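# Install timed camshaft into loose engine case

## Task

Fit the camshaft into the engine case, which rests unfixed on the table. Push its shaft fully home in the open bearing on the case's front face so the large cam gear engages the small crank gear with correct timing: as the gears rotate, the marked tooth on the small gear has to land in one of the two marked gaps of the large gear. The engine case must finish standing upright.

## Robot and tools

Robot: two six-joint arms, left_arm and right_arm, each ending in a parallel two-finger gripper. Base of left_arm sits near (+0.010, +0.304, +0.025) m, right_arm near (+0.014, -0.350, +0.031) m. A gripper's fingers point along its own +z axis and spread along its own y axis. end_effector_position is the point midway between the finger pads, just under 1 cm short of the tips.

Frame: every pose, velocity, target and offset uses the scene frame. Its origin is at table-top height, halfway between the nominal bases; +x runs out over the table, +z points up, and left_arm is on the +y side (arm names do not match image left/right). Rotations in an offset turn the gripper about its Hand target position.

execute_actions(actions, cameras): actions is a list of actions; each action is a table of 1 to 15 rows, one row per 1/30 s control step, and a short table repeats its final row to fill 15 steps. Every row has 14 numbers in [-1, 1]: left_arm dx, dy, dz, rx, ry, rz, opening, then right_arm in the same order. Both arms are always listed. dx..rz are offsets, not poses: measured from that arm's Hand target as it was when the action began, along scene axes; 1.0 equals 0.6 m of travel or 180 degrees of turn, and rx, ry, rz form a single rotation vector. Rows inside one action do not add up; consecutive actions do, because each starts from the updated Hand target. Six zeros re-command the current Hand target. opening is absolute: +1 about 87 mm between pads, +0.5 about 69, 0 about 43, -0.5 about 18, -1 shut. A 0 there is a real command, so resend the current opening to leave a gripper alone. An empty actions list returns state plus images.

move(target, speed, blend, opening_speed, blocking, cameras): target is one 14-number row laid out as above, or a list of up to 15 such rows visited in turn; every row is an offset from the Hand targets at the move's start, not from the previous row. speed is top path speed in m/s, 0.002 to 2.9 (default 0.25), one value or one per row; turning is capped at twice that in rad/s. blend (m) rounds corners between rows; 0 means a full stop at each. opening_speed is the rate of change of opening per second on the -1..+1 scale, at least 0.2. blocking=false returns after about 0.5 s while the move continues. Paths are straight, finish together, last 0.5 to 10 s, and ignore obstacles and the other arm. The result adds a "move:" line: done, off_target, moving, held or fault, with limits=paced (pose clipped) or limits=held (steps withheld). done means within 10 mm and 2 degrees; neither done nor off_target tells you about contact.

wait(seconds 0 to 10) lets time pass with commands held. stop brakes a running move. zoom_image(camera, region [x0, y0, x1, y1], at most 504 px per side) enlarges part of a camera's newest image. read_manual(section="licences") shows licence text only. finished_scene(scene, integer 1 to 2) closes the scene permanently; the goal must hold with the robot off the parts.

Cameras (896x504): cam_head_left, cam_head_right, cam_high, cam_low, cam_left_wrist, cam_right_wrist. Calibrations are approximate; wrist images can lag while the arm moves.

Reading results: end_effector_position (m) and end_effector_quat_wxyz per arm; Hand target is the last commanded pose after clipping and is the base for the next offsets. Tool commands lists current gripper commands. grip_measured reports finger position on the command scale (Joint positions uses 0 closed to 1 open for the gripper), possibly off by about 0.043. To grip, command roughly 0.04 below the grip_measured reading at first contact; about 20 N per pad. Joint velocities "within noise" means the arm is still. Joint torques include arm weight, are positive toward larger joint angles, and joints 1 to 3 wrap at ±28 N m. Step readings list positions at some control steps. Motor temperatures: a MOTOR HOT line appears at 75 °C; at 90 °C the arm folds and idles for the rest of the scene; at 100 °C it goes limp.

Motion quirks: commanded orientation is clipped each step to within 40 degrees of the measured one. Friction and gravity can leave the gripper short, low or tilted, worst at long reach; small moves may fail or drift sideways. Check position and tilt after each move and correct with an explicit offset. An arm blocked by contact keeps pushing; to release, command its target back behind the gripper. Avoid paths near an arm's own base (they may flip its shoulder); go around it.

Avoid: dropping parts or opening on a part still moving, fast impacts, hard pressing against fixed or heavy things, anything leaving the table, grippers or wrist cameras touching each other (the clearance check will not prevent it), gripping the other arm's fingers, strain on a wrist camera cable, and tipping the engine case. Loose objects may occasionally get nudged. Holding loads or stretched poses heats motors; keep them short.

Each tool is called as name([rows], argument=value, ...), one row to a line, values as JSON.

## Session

execute_actions(actions=[])

Scene clock: 0.00 s.
left_arm: end_effector_position=(+0.3243, +0.1781, +0.3408) grip_measured=+1.000 end_effector_quat_wxyz=(+0.476, +0.002, +0.813, -0.334) | right_arm: end_effector_position=(+0.3744, -0.1201, +0.3032) grip_measured=+0.980 end_effector_quat_wxyz=(+0.361, -0.101, +0.901, +0.218)
Joint positions: left_arm=[-0.047 1.083 1.188 -0.481 0.501 -0.422 1] | right_arm=[0.485 1.595 1.699 -0.81 -0.131 0.321 0.99]
Joint velocities: within noise
Joint torques (N m): no reading
Motor temperatures (°C): left_arm=[20 28 34 25 22 22 22] | right_arm=[22 43 28 21 19 22 20]
Heat: left arm: 34 °C; right arm: 43 °C.
Hand target: left_arm +0.3240, +0.1782, +0.3451; +0.481, +0.003, +0.811, -0.335 | right_arm +0.3745, -0.1200, +0.3122; +0.372, -0.101, +0.896, +0.222
Tool commands: left_gripper/opening=+1.0 right_gripper/opening=+1.0
camera_calibration:
cam_left_wrist: T_world_to_cam=[[-0.319943, -0.787927, 0.526125, 0.066236], [-0.946213, 0.237517, -0.219697, 0.357387], [0.0481414, -0.568117, -0.821539, 0.512299], [0, 0, 0, 1]] pos_world=[0.334693, 0.258349, 0.464542]
cam_right_wrist: T_world_to_cam=[[0.333919, -0.884478, -0.325878, -0.134568], [-0.928772, -0.367735, 0.0463957, 0.311109], [-0.160873, 0.287174, -0.944273, 0.5255], [0, 0, 0, 1]] pos_world=[0.418422, -0.155527, 0.437928]

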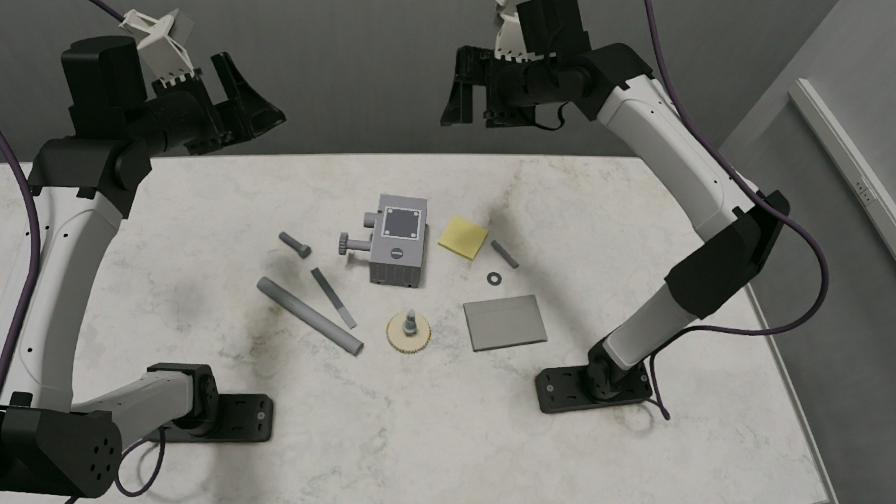

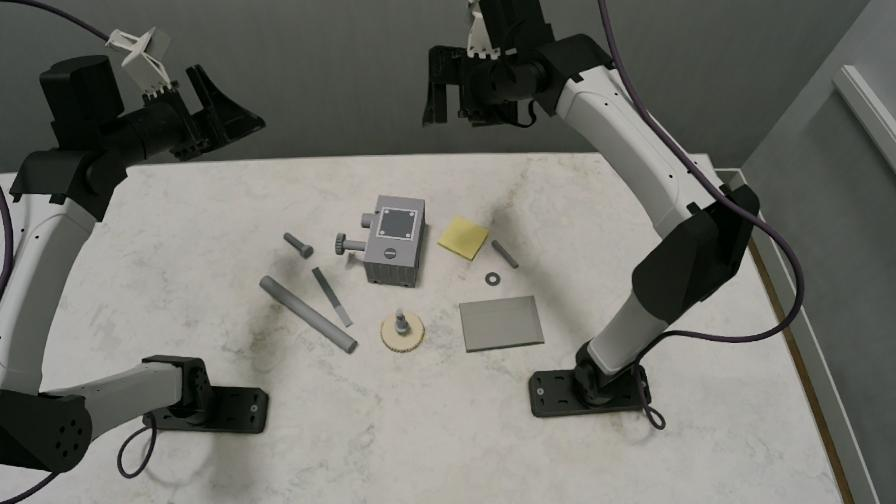

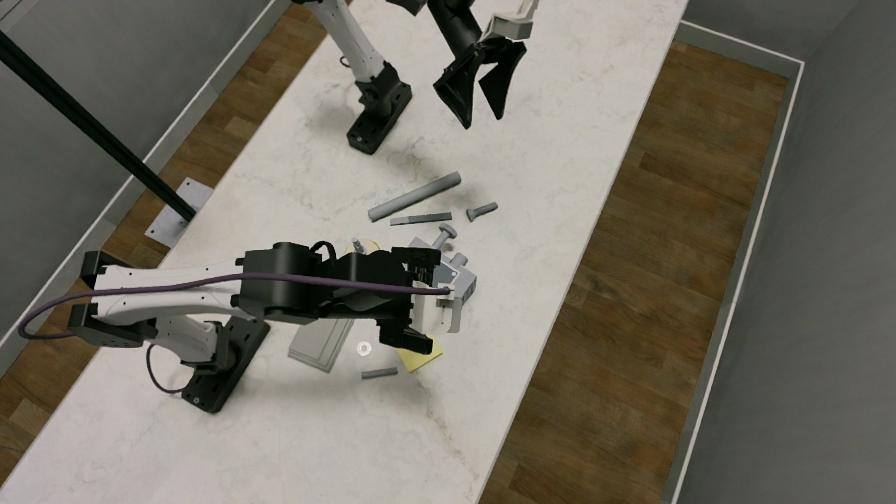

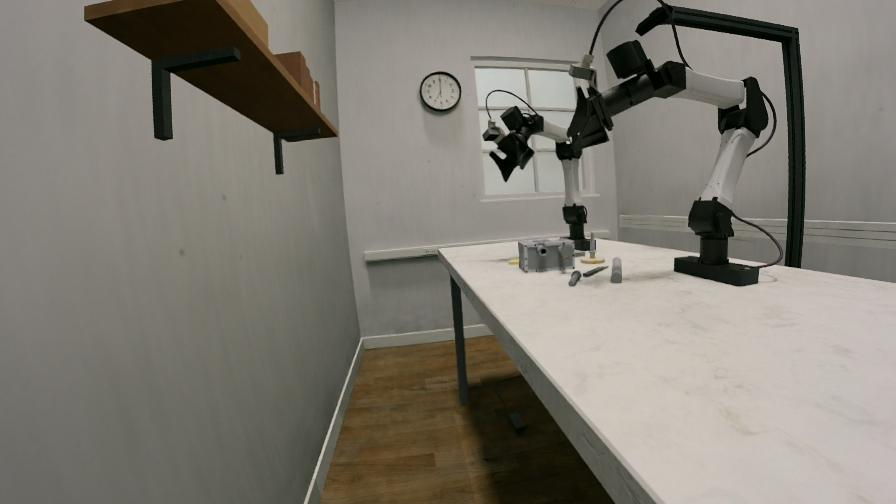

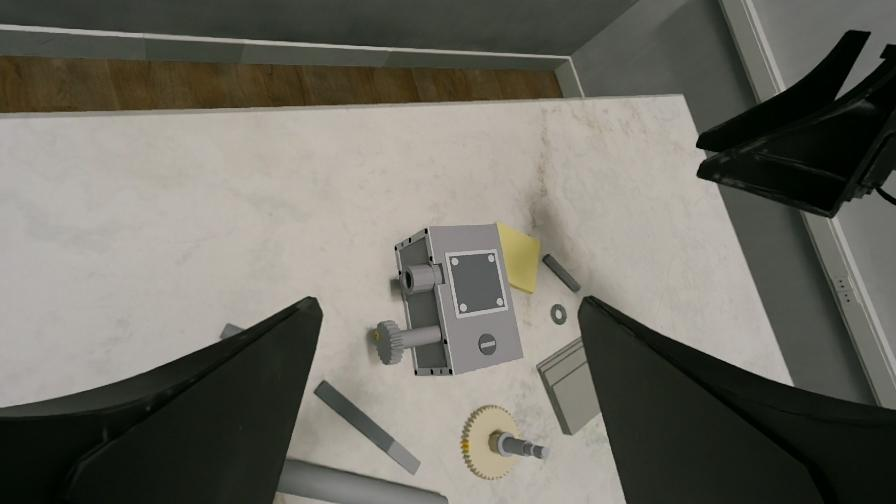

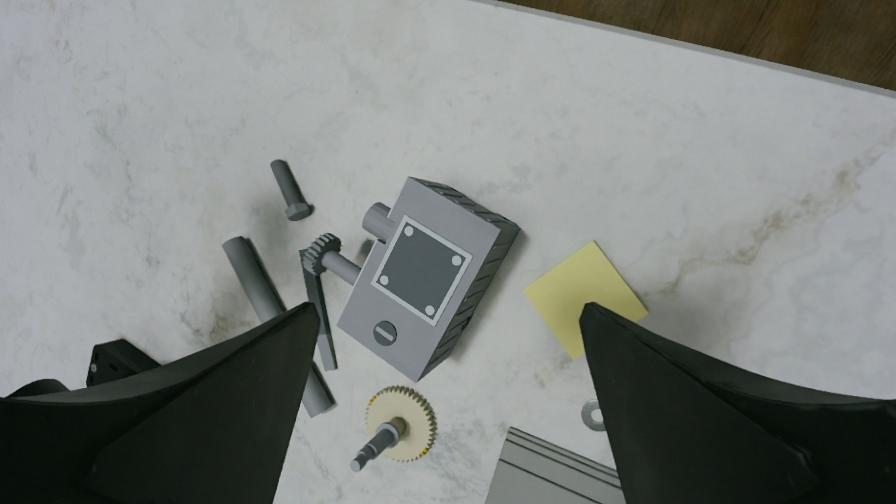

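zoom_image(camera="cam_left_wrist", region=[350, 200, 560, 390])

zoom_image(camera="cam_right_wrist", region=[250, 160, 550, 480])

zoom_image(camera="cam_head_left", region=[320, 180, 480, 370])

zoom_image(camera="cam_low", region=[500, 200, 640, 300])

Scaled by 2.400.

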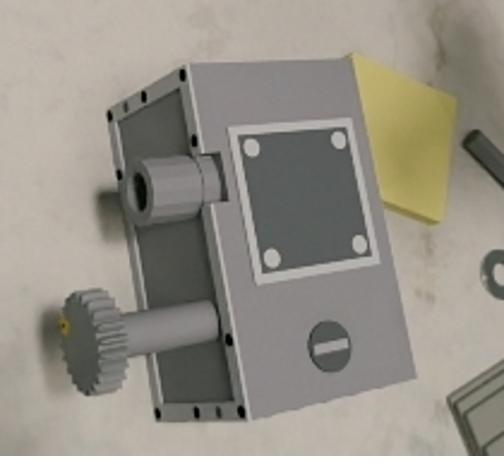

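Scaled by 1.575.

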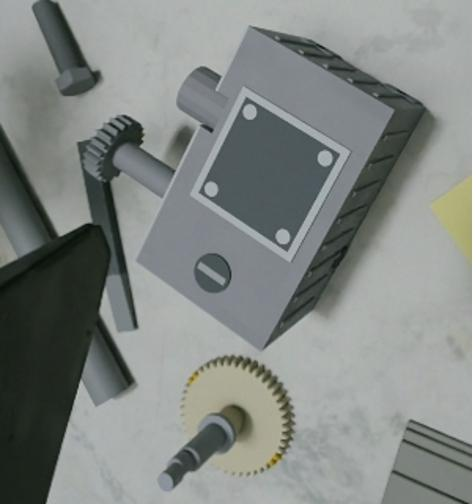

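Scaled by 2.653.

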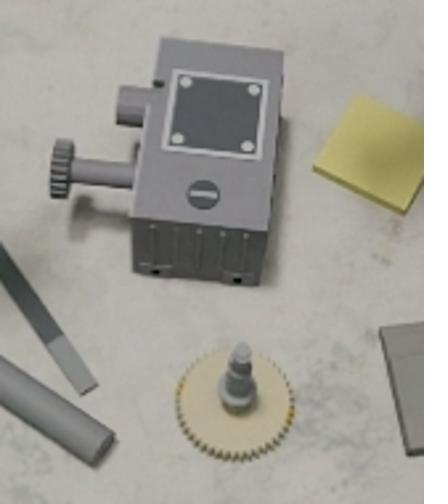

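Scaled by 3.600.

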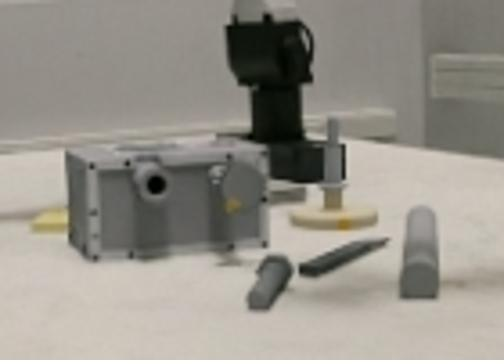

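move([
  [0,0,0,0,0,0,1,-0.18,-0.1,-0.1,0.162,-0.162,0.55,1],
  [0,0,0,0,0,0,1,-0.286,0.01,-0.287,0.162,-0.162,0.55,0.2],
], speed=0.5, cameras=["cam_head_left","cam_right_wrist","cam_left_wrist","cam_low"])

Scene clock: 114.30 s.
left_arm: end_effector_position=(+0.3243, +0.1781, +0.3408) grip_measured=+1.000 end_effector_quat_wxyz=(+0.476, +0.002, +0.813, -0.334) | right_arm: end_effector_position=(+0.2016, -0.1148, +0.1436) grip_measured=+0.200 end_effector_quat_wxyz=(-0.269, +0.700, -0.406, -0.522)
Joint positions: left_arm=[-0.047 1.083 1.188 -0.481 0.501 -0.422 1] | right_arm=[0.374 1.867 1.237 -1.482 -1.202 -2.096 0.6]
Joint torques (N m): left_arm=[0.2 -2.8 8.94 1.98 0.13 0.11] | right_arm=[-0.13 -7.82 4.38 -0.25 -0.41 -0.14]
Motor temperatures (°C): left_arm=[20 28 39 33 22 22 22] | right_arm=[22 48 35 27 19 22 20]
Heat: left arm: 39 °C; right arm: 48 °C.
Hand target: left_arm +0.3240, +0.1782, +0.3451; +0.481, +0.003, +0.811, -0.335 | right_arm +0.2028, -0.1141, +0.1400; -0.273, +0.693, -0.326, -0.582
Off the commanded pose: left_arm 0.004 m, 1 deg | right_arm 0.004 m, 11 deg.
joint sent to its limit (right arm) — joint 6 (wrist roll), lower limit. The joint targets are off in orientation, not in position.
move: off_target (right_arm); target 2's new opening was sent with right_arm's hand 0.004 m and 11 deg from that target
camera_calibration:
cam_left_wrist: T_world_to_cam=[[-0.319943, -0.787927, 0.526125, 0.066236], [-0.946213, 0.237517, -0.219697, 0.357387], [0.0481414, -0.568117, -0.821539, 0.512299], [0, 0, 0, 1]] pos_world=[0.334693, 0.258349, 0.464542]
cam_right_wrist: T_world_to_cam=[[0.850273, 0.523549, -0.0541437, -0.105718], [0.468545, -0.799757, -0.375306, -0.110833], [-0.239793, 0.293744, -0.925318, 0.359399], [0, 0, 0, 1]] pos_world=[0.228001, -0.138862, 0.285238]
Images, in order (width x height): cam_head_left 896x504, cam_low 896x504, cam_left_wrist 896x504, cam_right_wrist 896x504.

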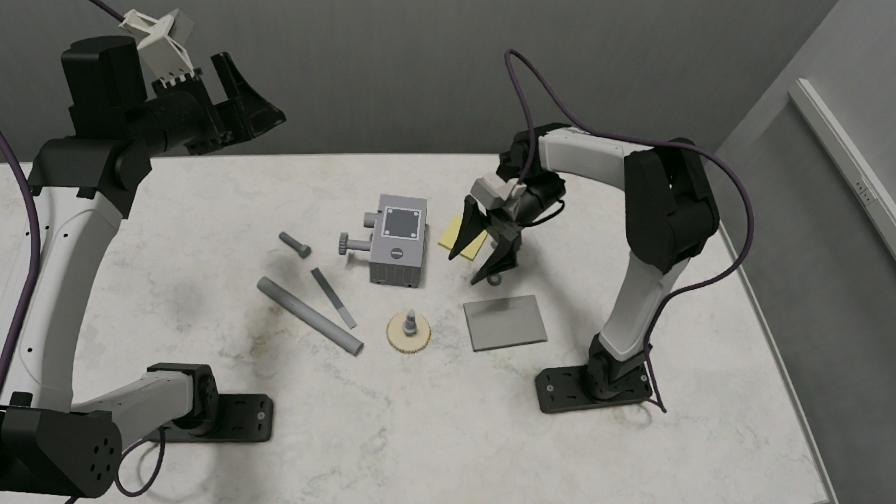

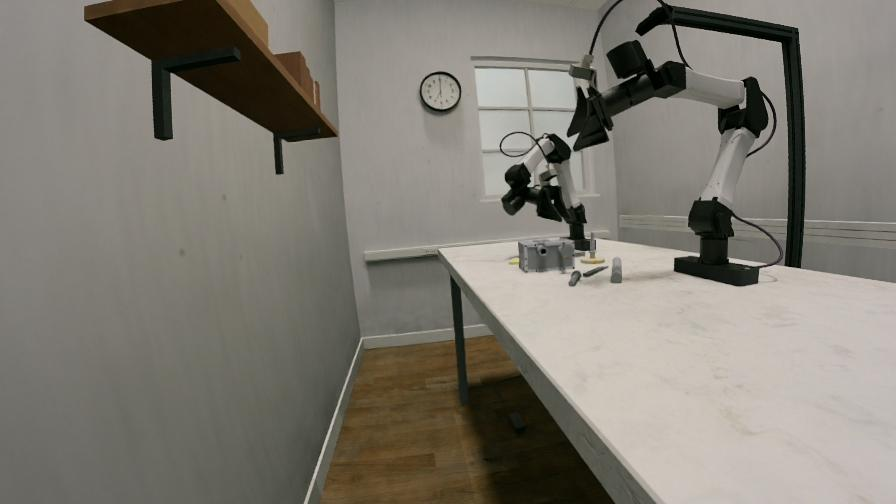

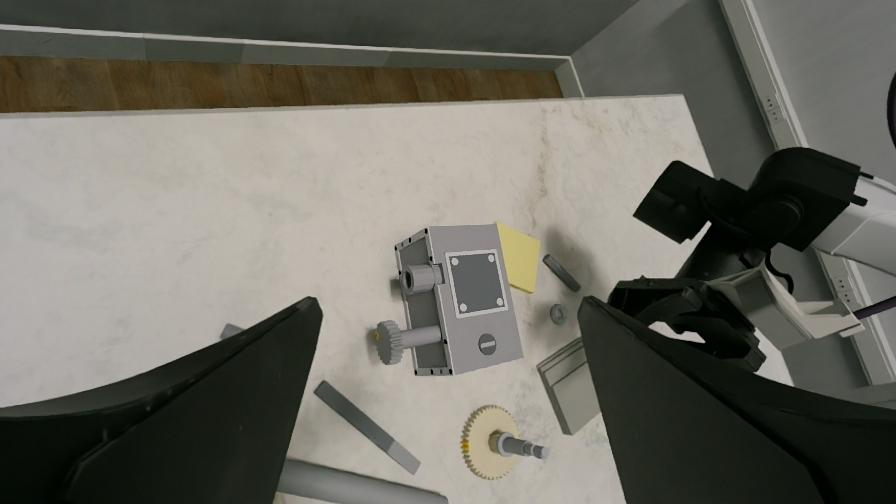

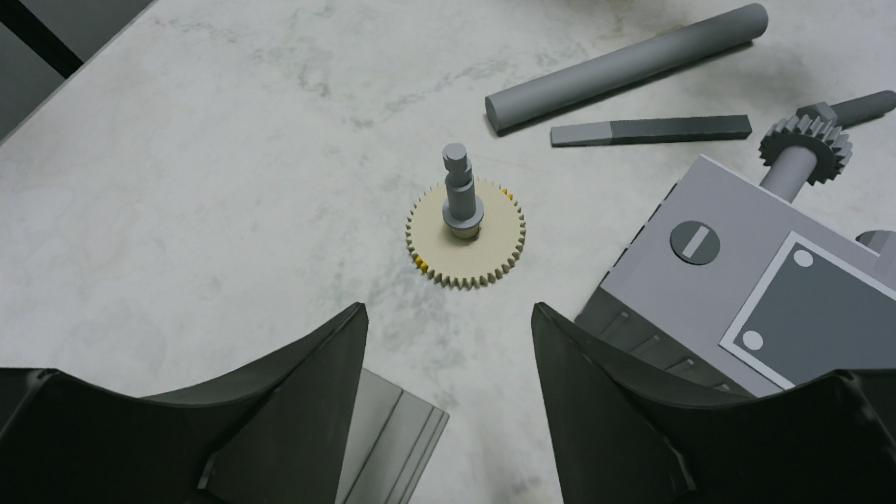

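move(target=[0,0,0,0,0,0,1,-0.03,0.045,-0.133,0,0,0,0.2], cameras=["cam_head_left","cam_right_wrist"])

zoom_image(camera="cam_head_left", region=[360, 230, 560, 370])

Scene clock: 128.00 s.
left_arm: end_effector_position=(+0.3243, +0.1781, +0.3408) grip_measured=+1.000 end_effector_quat_wxyz=(+0.476, +0.002, +0.813, -0.334) | right_arm: end_effector_position=(+0.1854, -0.0883, +0.0631) grip_measured=+0.200 end_effector_quat_wxyz=(-0.271, +0.702, -0.370, -0.545)
Joint positions: left_arm=[-0.047 1.083 1.188 -0.481 0.501 -0.422 1] | right_arm=[0.468 2.056 1.102 -1.146 -1.266 -2.096 0.6]
Joint torques (N m): left_arm=[0.16 -2.8 8.95 1.98 0.12 0.08] | right_arm=[-0.12 -8.4 3.29 -0.2 -0.51 -0.15]
Heat: left arm: 39 °C; right arm: 47 °C.
Hand target: left_arm +0.3240, +0.1782, +0.3451; +0.481, +0.003, +0.811, -0.335 | right_arm +0.1849, -0.0870, +0.0602; -0.273, +0.693, -0.326, -0.582
Off the commanded pose: left_arm 0.004 m, 1 deg | right_arm 0.003 m, 7 deg.
joint sent to its limit (right arm) — joint 6 (wrist roll), lower limit. The joint targets are off in orientation, not in position.
move: off_target (right_arm)
camera_calibration:
cam_right_wrist: T_world_to_cam=[[0.81595, 0.577257, -0.031623, -0.100528], [0.512212, -0.747207, -0.423463, -0.112659], [-0.268076, 0.329327, -0.905361, 0.280256], [0, 0, 0, 1]] pos_world=[0.214861, -0.118445, 0.202847]
Images, in order (width x height): cam_head_left 896x504, cam_right_wrist 896x504.

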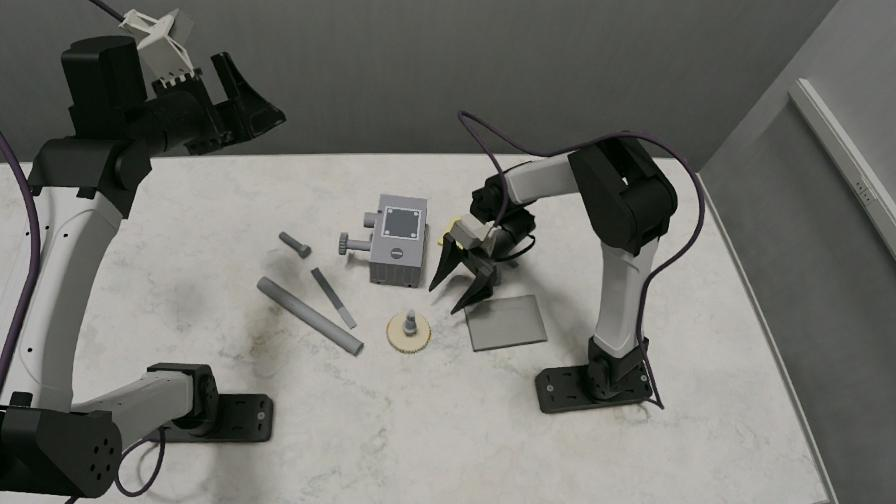

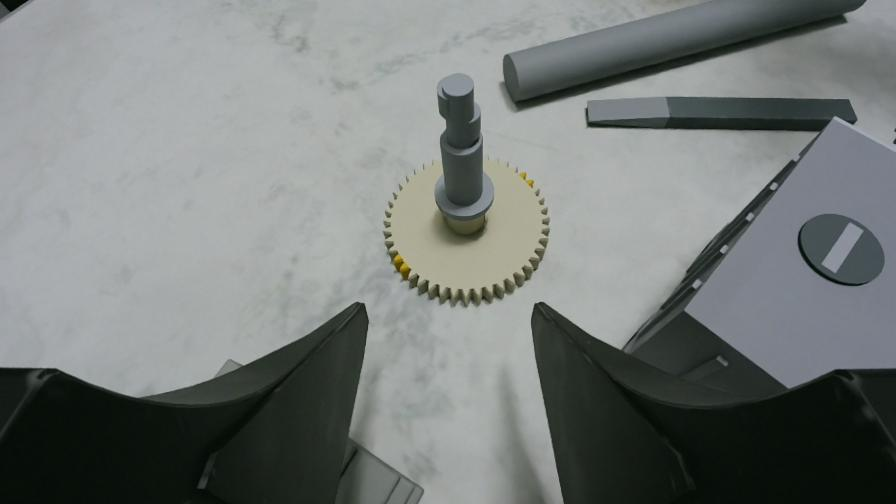

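Scaled by 2.520.

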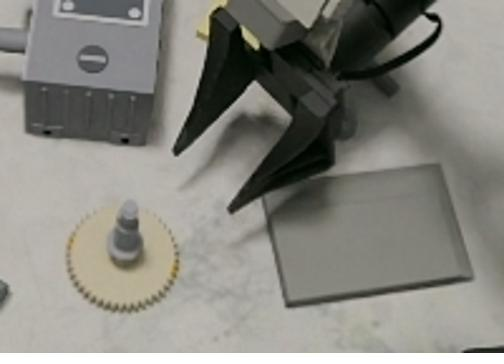

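move([
  [0,0,0,0,0,0,1,-0.0588,0.097,-0.02,0,0,0,0.2],
  [0,0,0,0,0,0,1,-0.0588,0.097,-0.02,0,0,0,-0.85],
], speed=0.12, opening_speed=0.6, cameras=["cam_head_left","cam_right_wrist"])

Scene clock: 138.93 s.
left_arm: end_effector_position=(+0.3243, +0.1781, +0.3408) grip_measured=+1.000 end_effector_quat_wxyz=(+0.476, +0.002, +0.813, -0.334) | right_arm: end_effector_position=(+0.1487, -0.0318, +0.0338) grip_measured=-0.364 end_effector_quat_wxyz=(-0.257, +0.691, -0.337, -0.585)
Joint positions: left_arm=[-0.047 1.083 1.188 -0.481 0.501 -0.422 1] | right_arm=[0.675 2.112 1.015 -0.628 -1.384 -1.688 0.318]
Joint torques (N m): left_arm=[0.14 -2.76 9.03 2 0.13 0.11] | right_arm=[0.08 -14.89 2.99 0.3 -0.55 0.11]
Heat: left arm: 39 °C; right arm: 48 °C.
Hand target: left_arm +0.3240, +0.1782, +0.3451; +0.481, +0.003, +0.811, -0.335 | right_arm +0.1496, -0.0288, +0.0482; -0.273, +0.693, -0.326, -0.582
Off the commanded pose: left_arm 0.004 m, 1 deg | right_arm 0.015 m, 2 deg.
move: off_target (right_arm); target 2's new opening was sent with right_arm's hand 0.015 m and 3 deg from that target
camera_calibration:
cam_right_wrist: T_world_to_cam=[[0.768019, 0.638733, -0.046549, -0.0945703], [0.538945, -0.683873, -0.491788, -0.0636777], [-0.345955, 0.352615, -0.86947, 0.236479], [0, 0, 0, 1]] pos_world=[0.188762, -0.0665283, 0.169893]
Images, in order (width x height): cam_head_left 896x504, cam_right_wrist 896x504.

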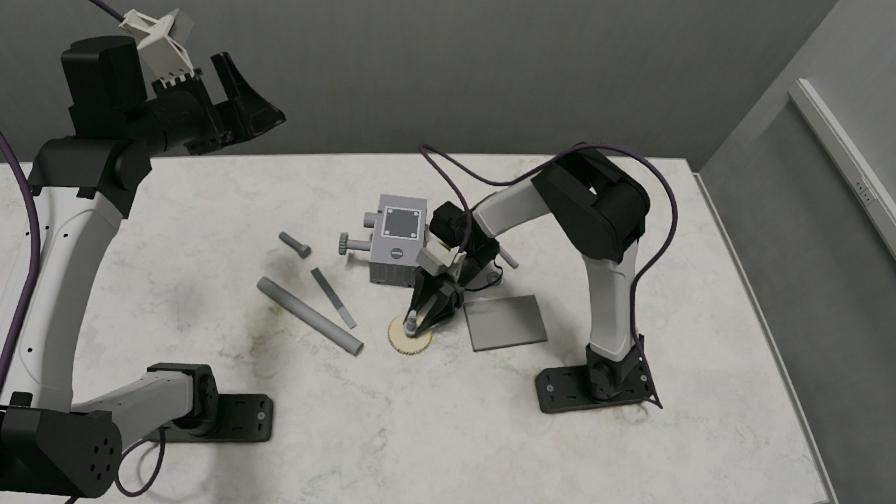

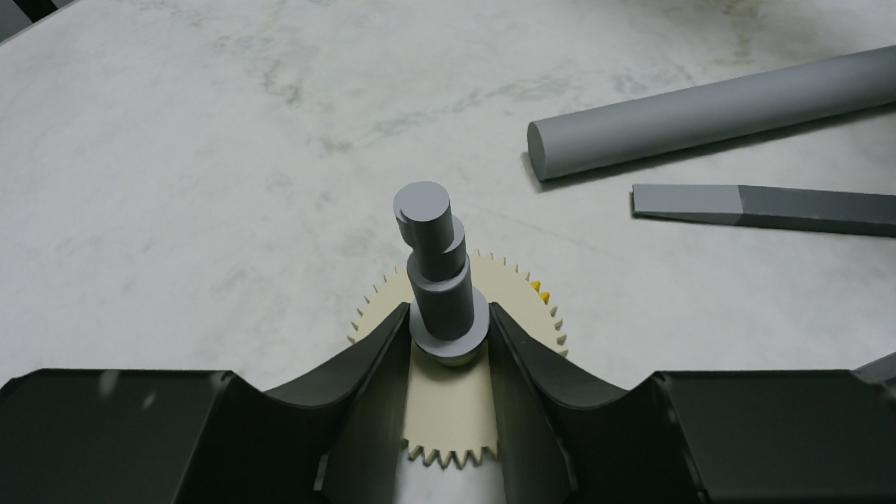

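move([
  [0,0,0,0,0,0,1,0,-0.005,0,0,0,0,0.0],
  [0,0,0,0,0,0,1,0,-0.005,0.035,0,0,0,0.0],
], speed=0.1, opening_speed=0.6, cameras=["cam_right_wrist"])

Scene clock: 145.77 s.
left_arm: end_effector_position=(+0.3243, +0.1781, +0.3408) grip_measured=+1.000 end_effector_quat_wxyz=(+0.476, +0.002, +0.813, -0.334) | right_arm: end_effector_position=(+0.1439, -0.0356, +0.0543) grip_measured=+0.000 end_effector_quat_wxyz=(-0.253, +0.690, -0.340, -0.586)
Joint positions: left_arm=[-0.047 1.083 1.188 -0.481 0.501 -0.422 1] | right_arm=[0.675 2.04 1.009 -0.705 -1.383 -1.689 0.5]
Joint torques (N m): left_arm=[0.21 -2.81 8.91 1.98 0.12 0.09] | right_arm=[-0.51 -13.55 5.39 0.09 -0.56 -0.1]
Heat: left arm: 39 °C; right arm: 50 °C.
Hand target: left_arm +0.3240, +0.1782, +0.3451; +0.481, +0.003, +0.811, -0.335 | right_arm +0.1496, -0.0319, +0.0692; -0.273, +0.693, -0.326, -0.582
Off the commanded pose: left_arm 0.004 m, 1 deg | right_arm 0.016 m, 3 deg.
move: off_target (right_arm)
camera_calibration:
cam_right_wrist: T_world_to_cam=[[0.767551, 0.638394, -0.057607, -0.0867564], [0.534837, -0.687384, -0.491379, -0.0532089], [-0.353291, 0.346348, -0.869039, 0.254776], [0, 0, 0, 1]] pos_world=[0.185058, -0.0694313, 0.190266]
Images, in order (width x height): cam_right_wrist 896x504.

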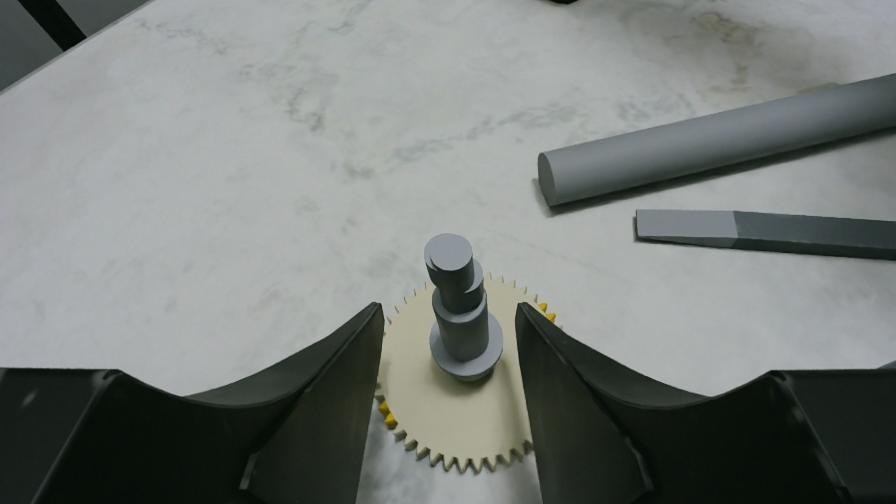

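move(target=[0,0,0,0,0,0,1,0,0,0,0,0,0,-0.95], opening_speed=0.6, cameras=["cam_right_wrist"])

Scene clock: 150.00 s.
left_arm: end_effector_position=(+0.3243, +0.1781, +0.3408) grip_measured=+1.000 end_effector_quat_wxyz=(+0.476, +0.002, +0.813, -0.334) | right_arm: end_effector_position=(+0.1442, -0.0349, +0.0560) grip_measured=-0.565 end_effector_quat_wxyz=(-0.257, +0.689, -0.338, -0.588)
Joint positions: left_arm=[-0.047 1.083 1.188 -0.481 0.501 -0.422 1] | right_arm=[0.675 2.038 1.01 -0.706 -1.389 -1.692 0.218]
Joint torques (N m): left_arm=[0.13 -2.76 8.98 1.98 0.13 0.11] | right_arm=[-0.5 -13.31 5.38 0.06 -0.5 -0.08]
Heat: left arm: 39 °C; right arm: 50 °C.
Hand target: left_arm +0.3240, +0.1782, +0.3451; +0.481, +0.003, +0.811, -0.335 | right_arm +0.1496, -0.0318, +0.0693; -0.274, +0.693, -0.326, -0.582
Off the commanded pose: left_arm 0.004 m, 1 deg | right_arm 0.015 m, 2 deg.
move: off_target (right_arm)
camera_calibration:
cam_right_wrist: T_world_to_cam=[[0.767741, 0.638691, -0.0514649, -0.0876853], [0.535091, -0.683244, -0.496845, -0.0514977], [-0.352493, 0.35391, -0.866312, 0.256128], [0, 0, 0, 1]] pos_world=[0.185159, -0.0698279, 0.191788]
Images, in order (width x height): cam_right_wrist 896x504.

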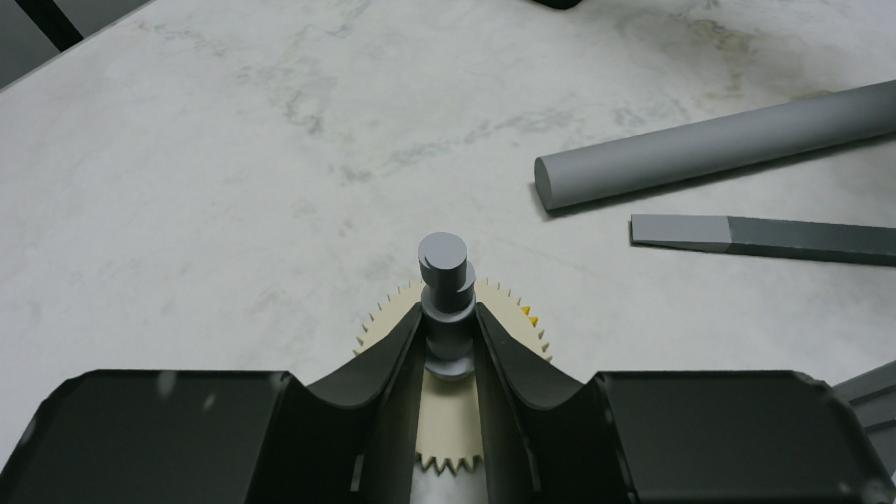

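move([
  [0,0,0,0,0,0,1,0,0,0.15,0,0,0,-0.95],
  [0,0,0,0,0,0,1,0.083,-0.08,0.22,-0.425,-0.2625,0.025,-0.95],
], cameras=["cam_head_left","cam_right_wrist"])

Scene clock: 160.10 s.
left_arm: end_effector_position=(+0.3243, +0.1781, +0.3408) grip_measured=+1.000 end_effector_quat_wxyz=(+0.476, +0.002, +0.813, -0.334) | right_arm: end_effector_position=(+0.1984, -0.0780, +0.1953) grip_measured=-0.565 end_effector_quat_wxyz=(+0.017, +0.894, -0.446, +0.035)
Joint positions: left_arm=[-0.047 1.083 1.188 -0.481 0.501 -0.422 1] | right_arm=[1.126 1.896 1.841 -1.55 0.069 -1.09 0.218]
Joint torques (N m): left_arm=[0.14 -2.76 8.94 1.98 0.11 0.1] | right_arm=[0.12 -10.37 7.6 0.18 0.23 0.13]
Heat: left arm: 40 °C; right arm: 52 °C.
Hand target: left_arm +0.3240, +0.1782, +0.3451; +0.481, +0.003, +0.811, -0.335 | right_arm +0.1994, -0.0798, +0.2012; +0.123, +0.882, -0.454, +0.032
Off the commanded pose: left_arm 0.004 m, 1 deg | right_arm 0.006 m, 12 deg.
joint sent to its limit (right arm) — joint 4 (wrist pitch), lower limit. The joint targets are off in orientation, not in position.
move: off_target (right_arm)
camera_calibration:
cam_right_wrist: T_world_to_cam=[[0.803338, 0.595519, 0.00208695, -0.11546], [0.346047, -0.469654, 0.812205, -0.242324], [0.484664, -0.651753, -0.583368, 0.111322], [0, 0, 0, 1]] pos_world=[0.122655, 0.0275049, 0.261999]
Images, in order (width x height): cam_head_left 896x504, cam_right_wrist 896x504.

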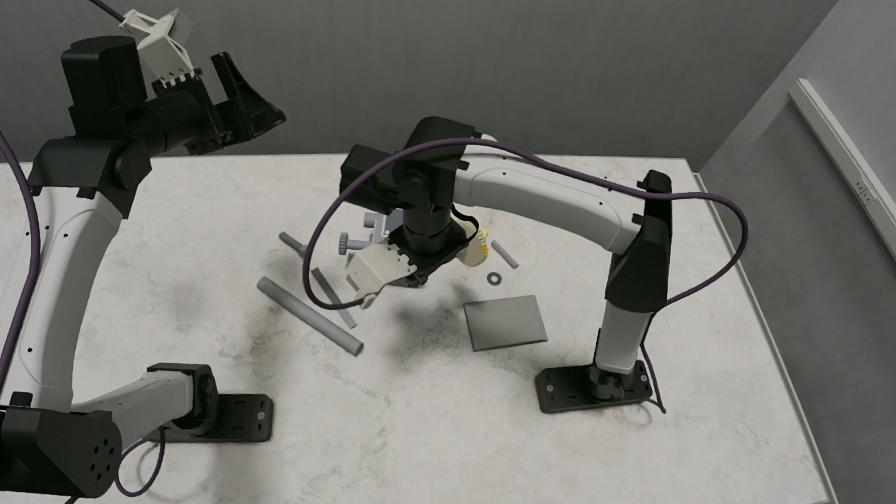

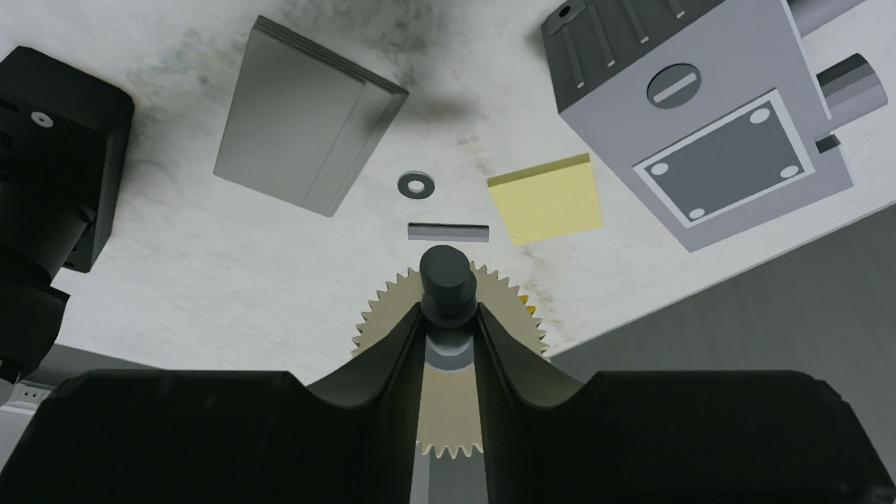

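move(target=[0,0,0,0,0,0,1,0,0,0,0,0,-0.5,-0.95], speed=0.5)

move(target=[0,0,0,0,0,0,1,0,0.067,0,0,0,-0.48,-0.95], speed=0.5, cameras=["cam_head_left","cam_right_wrist","cam_left_wrist"])

Scene clock: 168.03 s.
left_arm: end_effector_position=(+0.3243, +0.1781, +0.3408) grip_measured=+1.000 end_effector_quat_wxyz=(+0.476, +0.002, +0.813, -0.334) | right_arm: end_effector_position=(+0.2019, -0.0808, +0.2018) grip_measured=-0.565 end_effector_quat_wxyz=(-0.049, -0.307, +0.946, +0.093)
Joint positions: left_arm=[-0.047 1.083 1.188 -0.481 0.501 -0.422 1] | right_arm=[0.826 1.954 1.941 -1.552 -0.21 0.198 0.218]
Joint torques (N m): left_arm=[0.16 -2.7 8.98 1.99 0.12 0.09] | right_arm=[-0.36 -9.51 6.8 0.29 -0.16 0.14]
Heat: left arm: 40 °C; right arm: 51 °C.
Hand target: left_arm +0.3240, +0.1782, +0.3451; +0.481, +0.003, +0.811, -0.335 | right_arm +0.1994, -0.0798, +0.2012; -0.110, -0.303, +0.945, +0.064
Off the commanded pose: left_arm 0.004 m, 1 deg | right_arm 0.003 m, 8 deg.
joint sent to its limit (right arm) — joint 4 (wrist pitch), lower limit. The joint targets are off in orientation, not in position.
move: off_target (right_arm)

Scene clock: 170.53 s.
left_arm: end_effector_position=(+0.3243, +0.1781, +0.3408) grip_measured=+1.000 end_effector_quat_wxyz=(+0.476, +0.002, +0.813, -0.334) | right_arm: end_effector_position=(+0.1994, -0.0423, +0.1858) grip_measured=-0.565 end_effector_quat_wxyz=(-0.043, +0.424, +0.900, +0.092)
Joint positions: left_arm=[-0.047 1.083 1.188 -0.481 0.501 -0.422 1] | right_arm=[0.851 1.712 1.546 -1.249 -0.133 1.74 0.218]
Joint torques (N m): left_arm=[0.2 -2.8 8.96 1.98 0.13 0.12] | right_arm=[0.21 -13.31 6 0.79 0.05 0.17]
Heat: left arm: 40 °C; right arm: 52 °C.
Hand target: left_arm +0.3240, +0.1782, +0.3451; +0.481, +0.003, +0.811, -0.335 | right_arm +0.1995, -0.0396, +0.2012; -0.036, +0.426, +0.896, +0.122
Off the commanded pose: left_arm 0.004 m, 1 deg | right_arm 0.016 m, 4 deg.
move: off_target (right_arm)
camera_calibration:
cam_left_wrist: T_world_to_cam=[[-0.319943, -0.787927, 0.526125, 0.066236], [-0.946213, 0.237517, -0.219697, 0.357387], [0.0481414, -0.568117, -0.821539, 0.512299], [0, 0, 0, 1]] pos_world=[0.334693, 0.258349, 0.464542]
cam_right_wrist: T_world_to_cam=[[-0.775828, -0.617582, -0.129164, 0.150382], [-0.407802, 0.334616, 0.849547, -0.0407364], [-0.481445, 0.711775, -0.511456, 0.365576], [0, 0, 0, 1]] pos_world=[0.276063, -0.153704, 0.241008]
Images, in order (width x height): cam_head_left 896x504, cam_left_wrist 896x504, cam_right_wrist 896x504.

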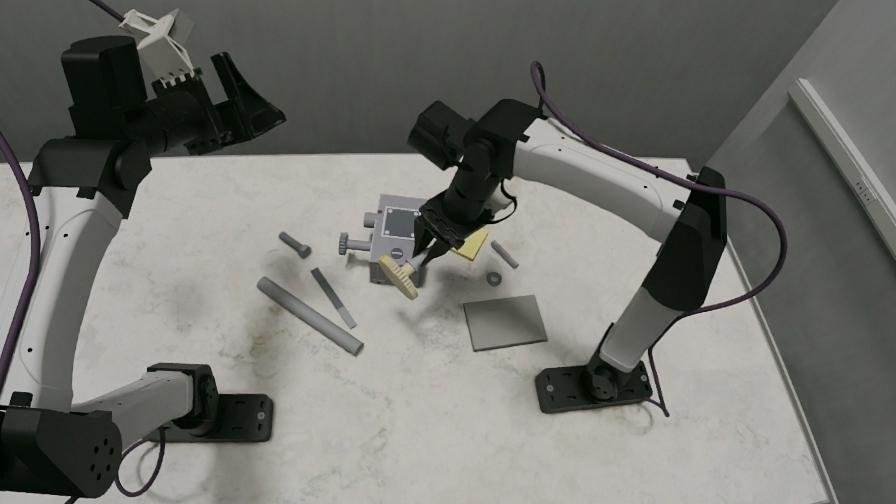

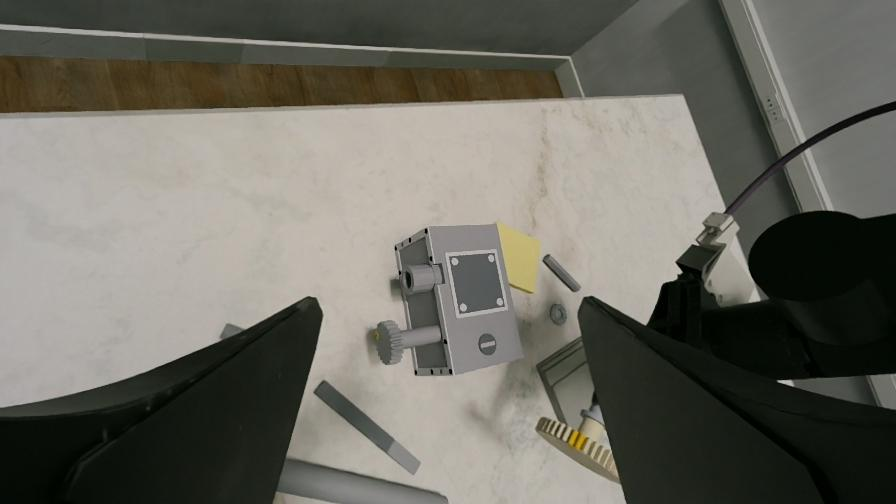

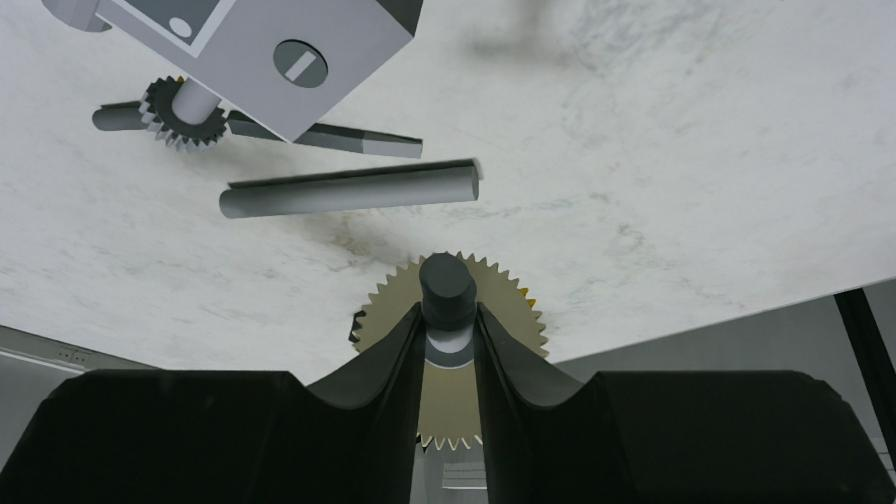

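move([
  [0,0,0,0,0,0,1,0,0,-0.1,0.118,0.11,0,-0.95],
  [0,0,0,0,0,0,1,0,0,-0.25,0.118,0.11,0,-0.95],
], cameras=["cam_head_left","cam_low","cam_right_wrist"])

zoom_image(camera="cam_low", region=[500, 180, 680, 300])

Scene clock: 181.90 s.
left_arm: end_effector_position=(+0.3243, +0.1781, +0.3408) grip_measured=+1.000 end_effector_quat_wxyz=(+0.476, +0.002, +0.813, -0.334) | right_arm: end_effector_position=(+0.1995, -0.0429, +0.0481) grip_measured=-0.565 end_effector_quat_wxyz=(-0.255, +0.432, +0.842, +0.198)
Joint positions: left_arm=[-0.047 1.083 1.188 -0.481 0.501 -0.422 1] | right_arm=[0.632 1.898 0.975 -0.5 -0.644 1.627 0.218]
Joint torques (N m): left_arm=[0.21 -2.77 9.01 1.96 0.13 0.1] | right_arm=[-0.36 -8.84 5.04 0.77 -0.49 -0.03]
Motor temperatures (°C): left_arm=[20 28 40 34 22 22 22] | right_arm=[22 53 32 24 19 22 20]
Heat: left arm: 40 °C; right arm: 53 °C.
Hand target: left_arm +0.3240, +0.1782, +0.3451; +0.481, +0.003, +0.811, -0.335 | right_arm +0.1995, -0.0396, +0.0513; -0.266, +0.427, +0.839, +0.210
Off the commanded pose: left_arm 0.004 m, 1 deg | right_arm 0.005 m, 2 deg.
move: done
camera_calibration:
cam_right_wrist: T_world_to_cam=[[-0.832174, -0.543862, -0.108171, 0.1457], [-0.117442, -0.0177873, 0.99292, -0.00360165], [-0.541935, 0.838986, -0.0490699, 0.290852], [0, 0, 0, 1]] pos_world=[0.278448, -0.164844, 0.0336088]
Images, in order (width x height): cam_head_left 896x504, cam_low 896x504, cam_right_wrist 896x504.

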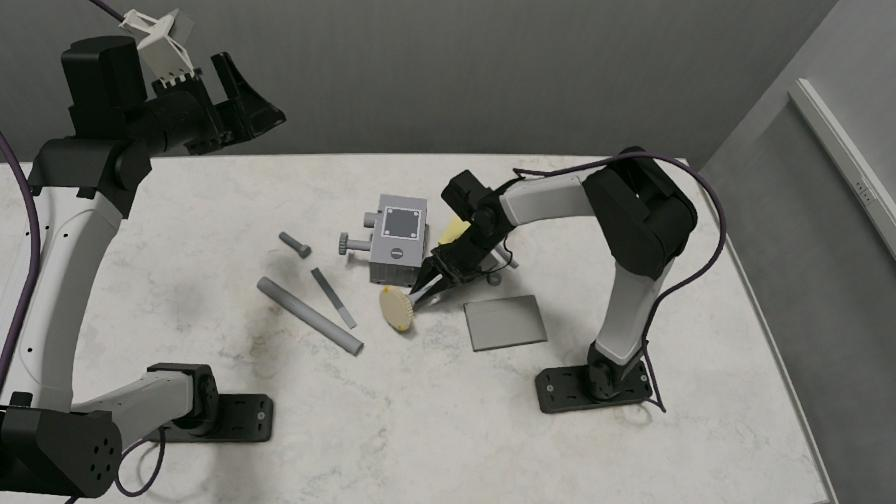

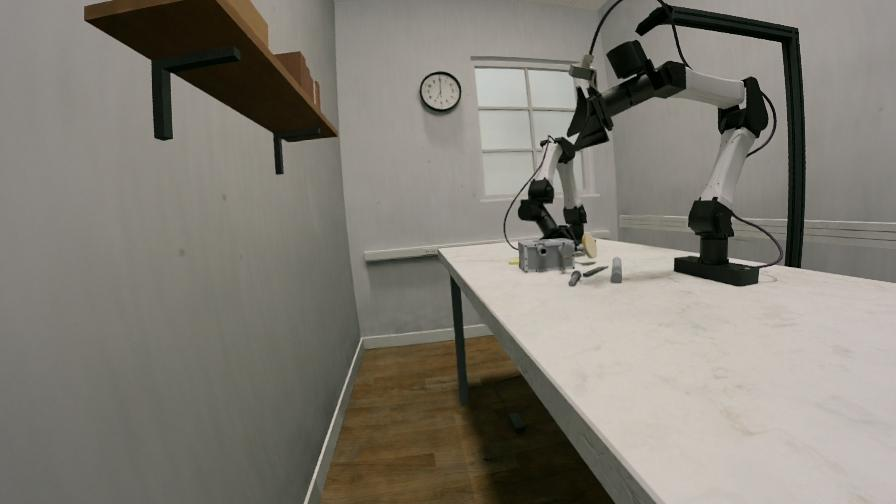

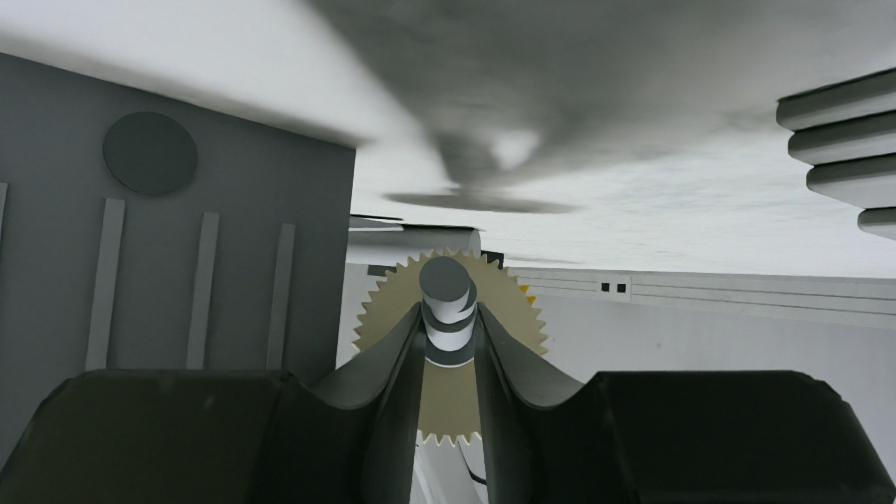

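Scaled by 2.800.

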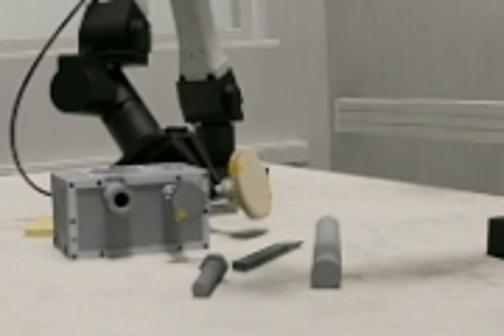

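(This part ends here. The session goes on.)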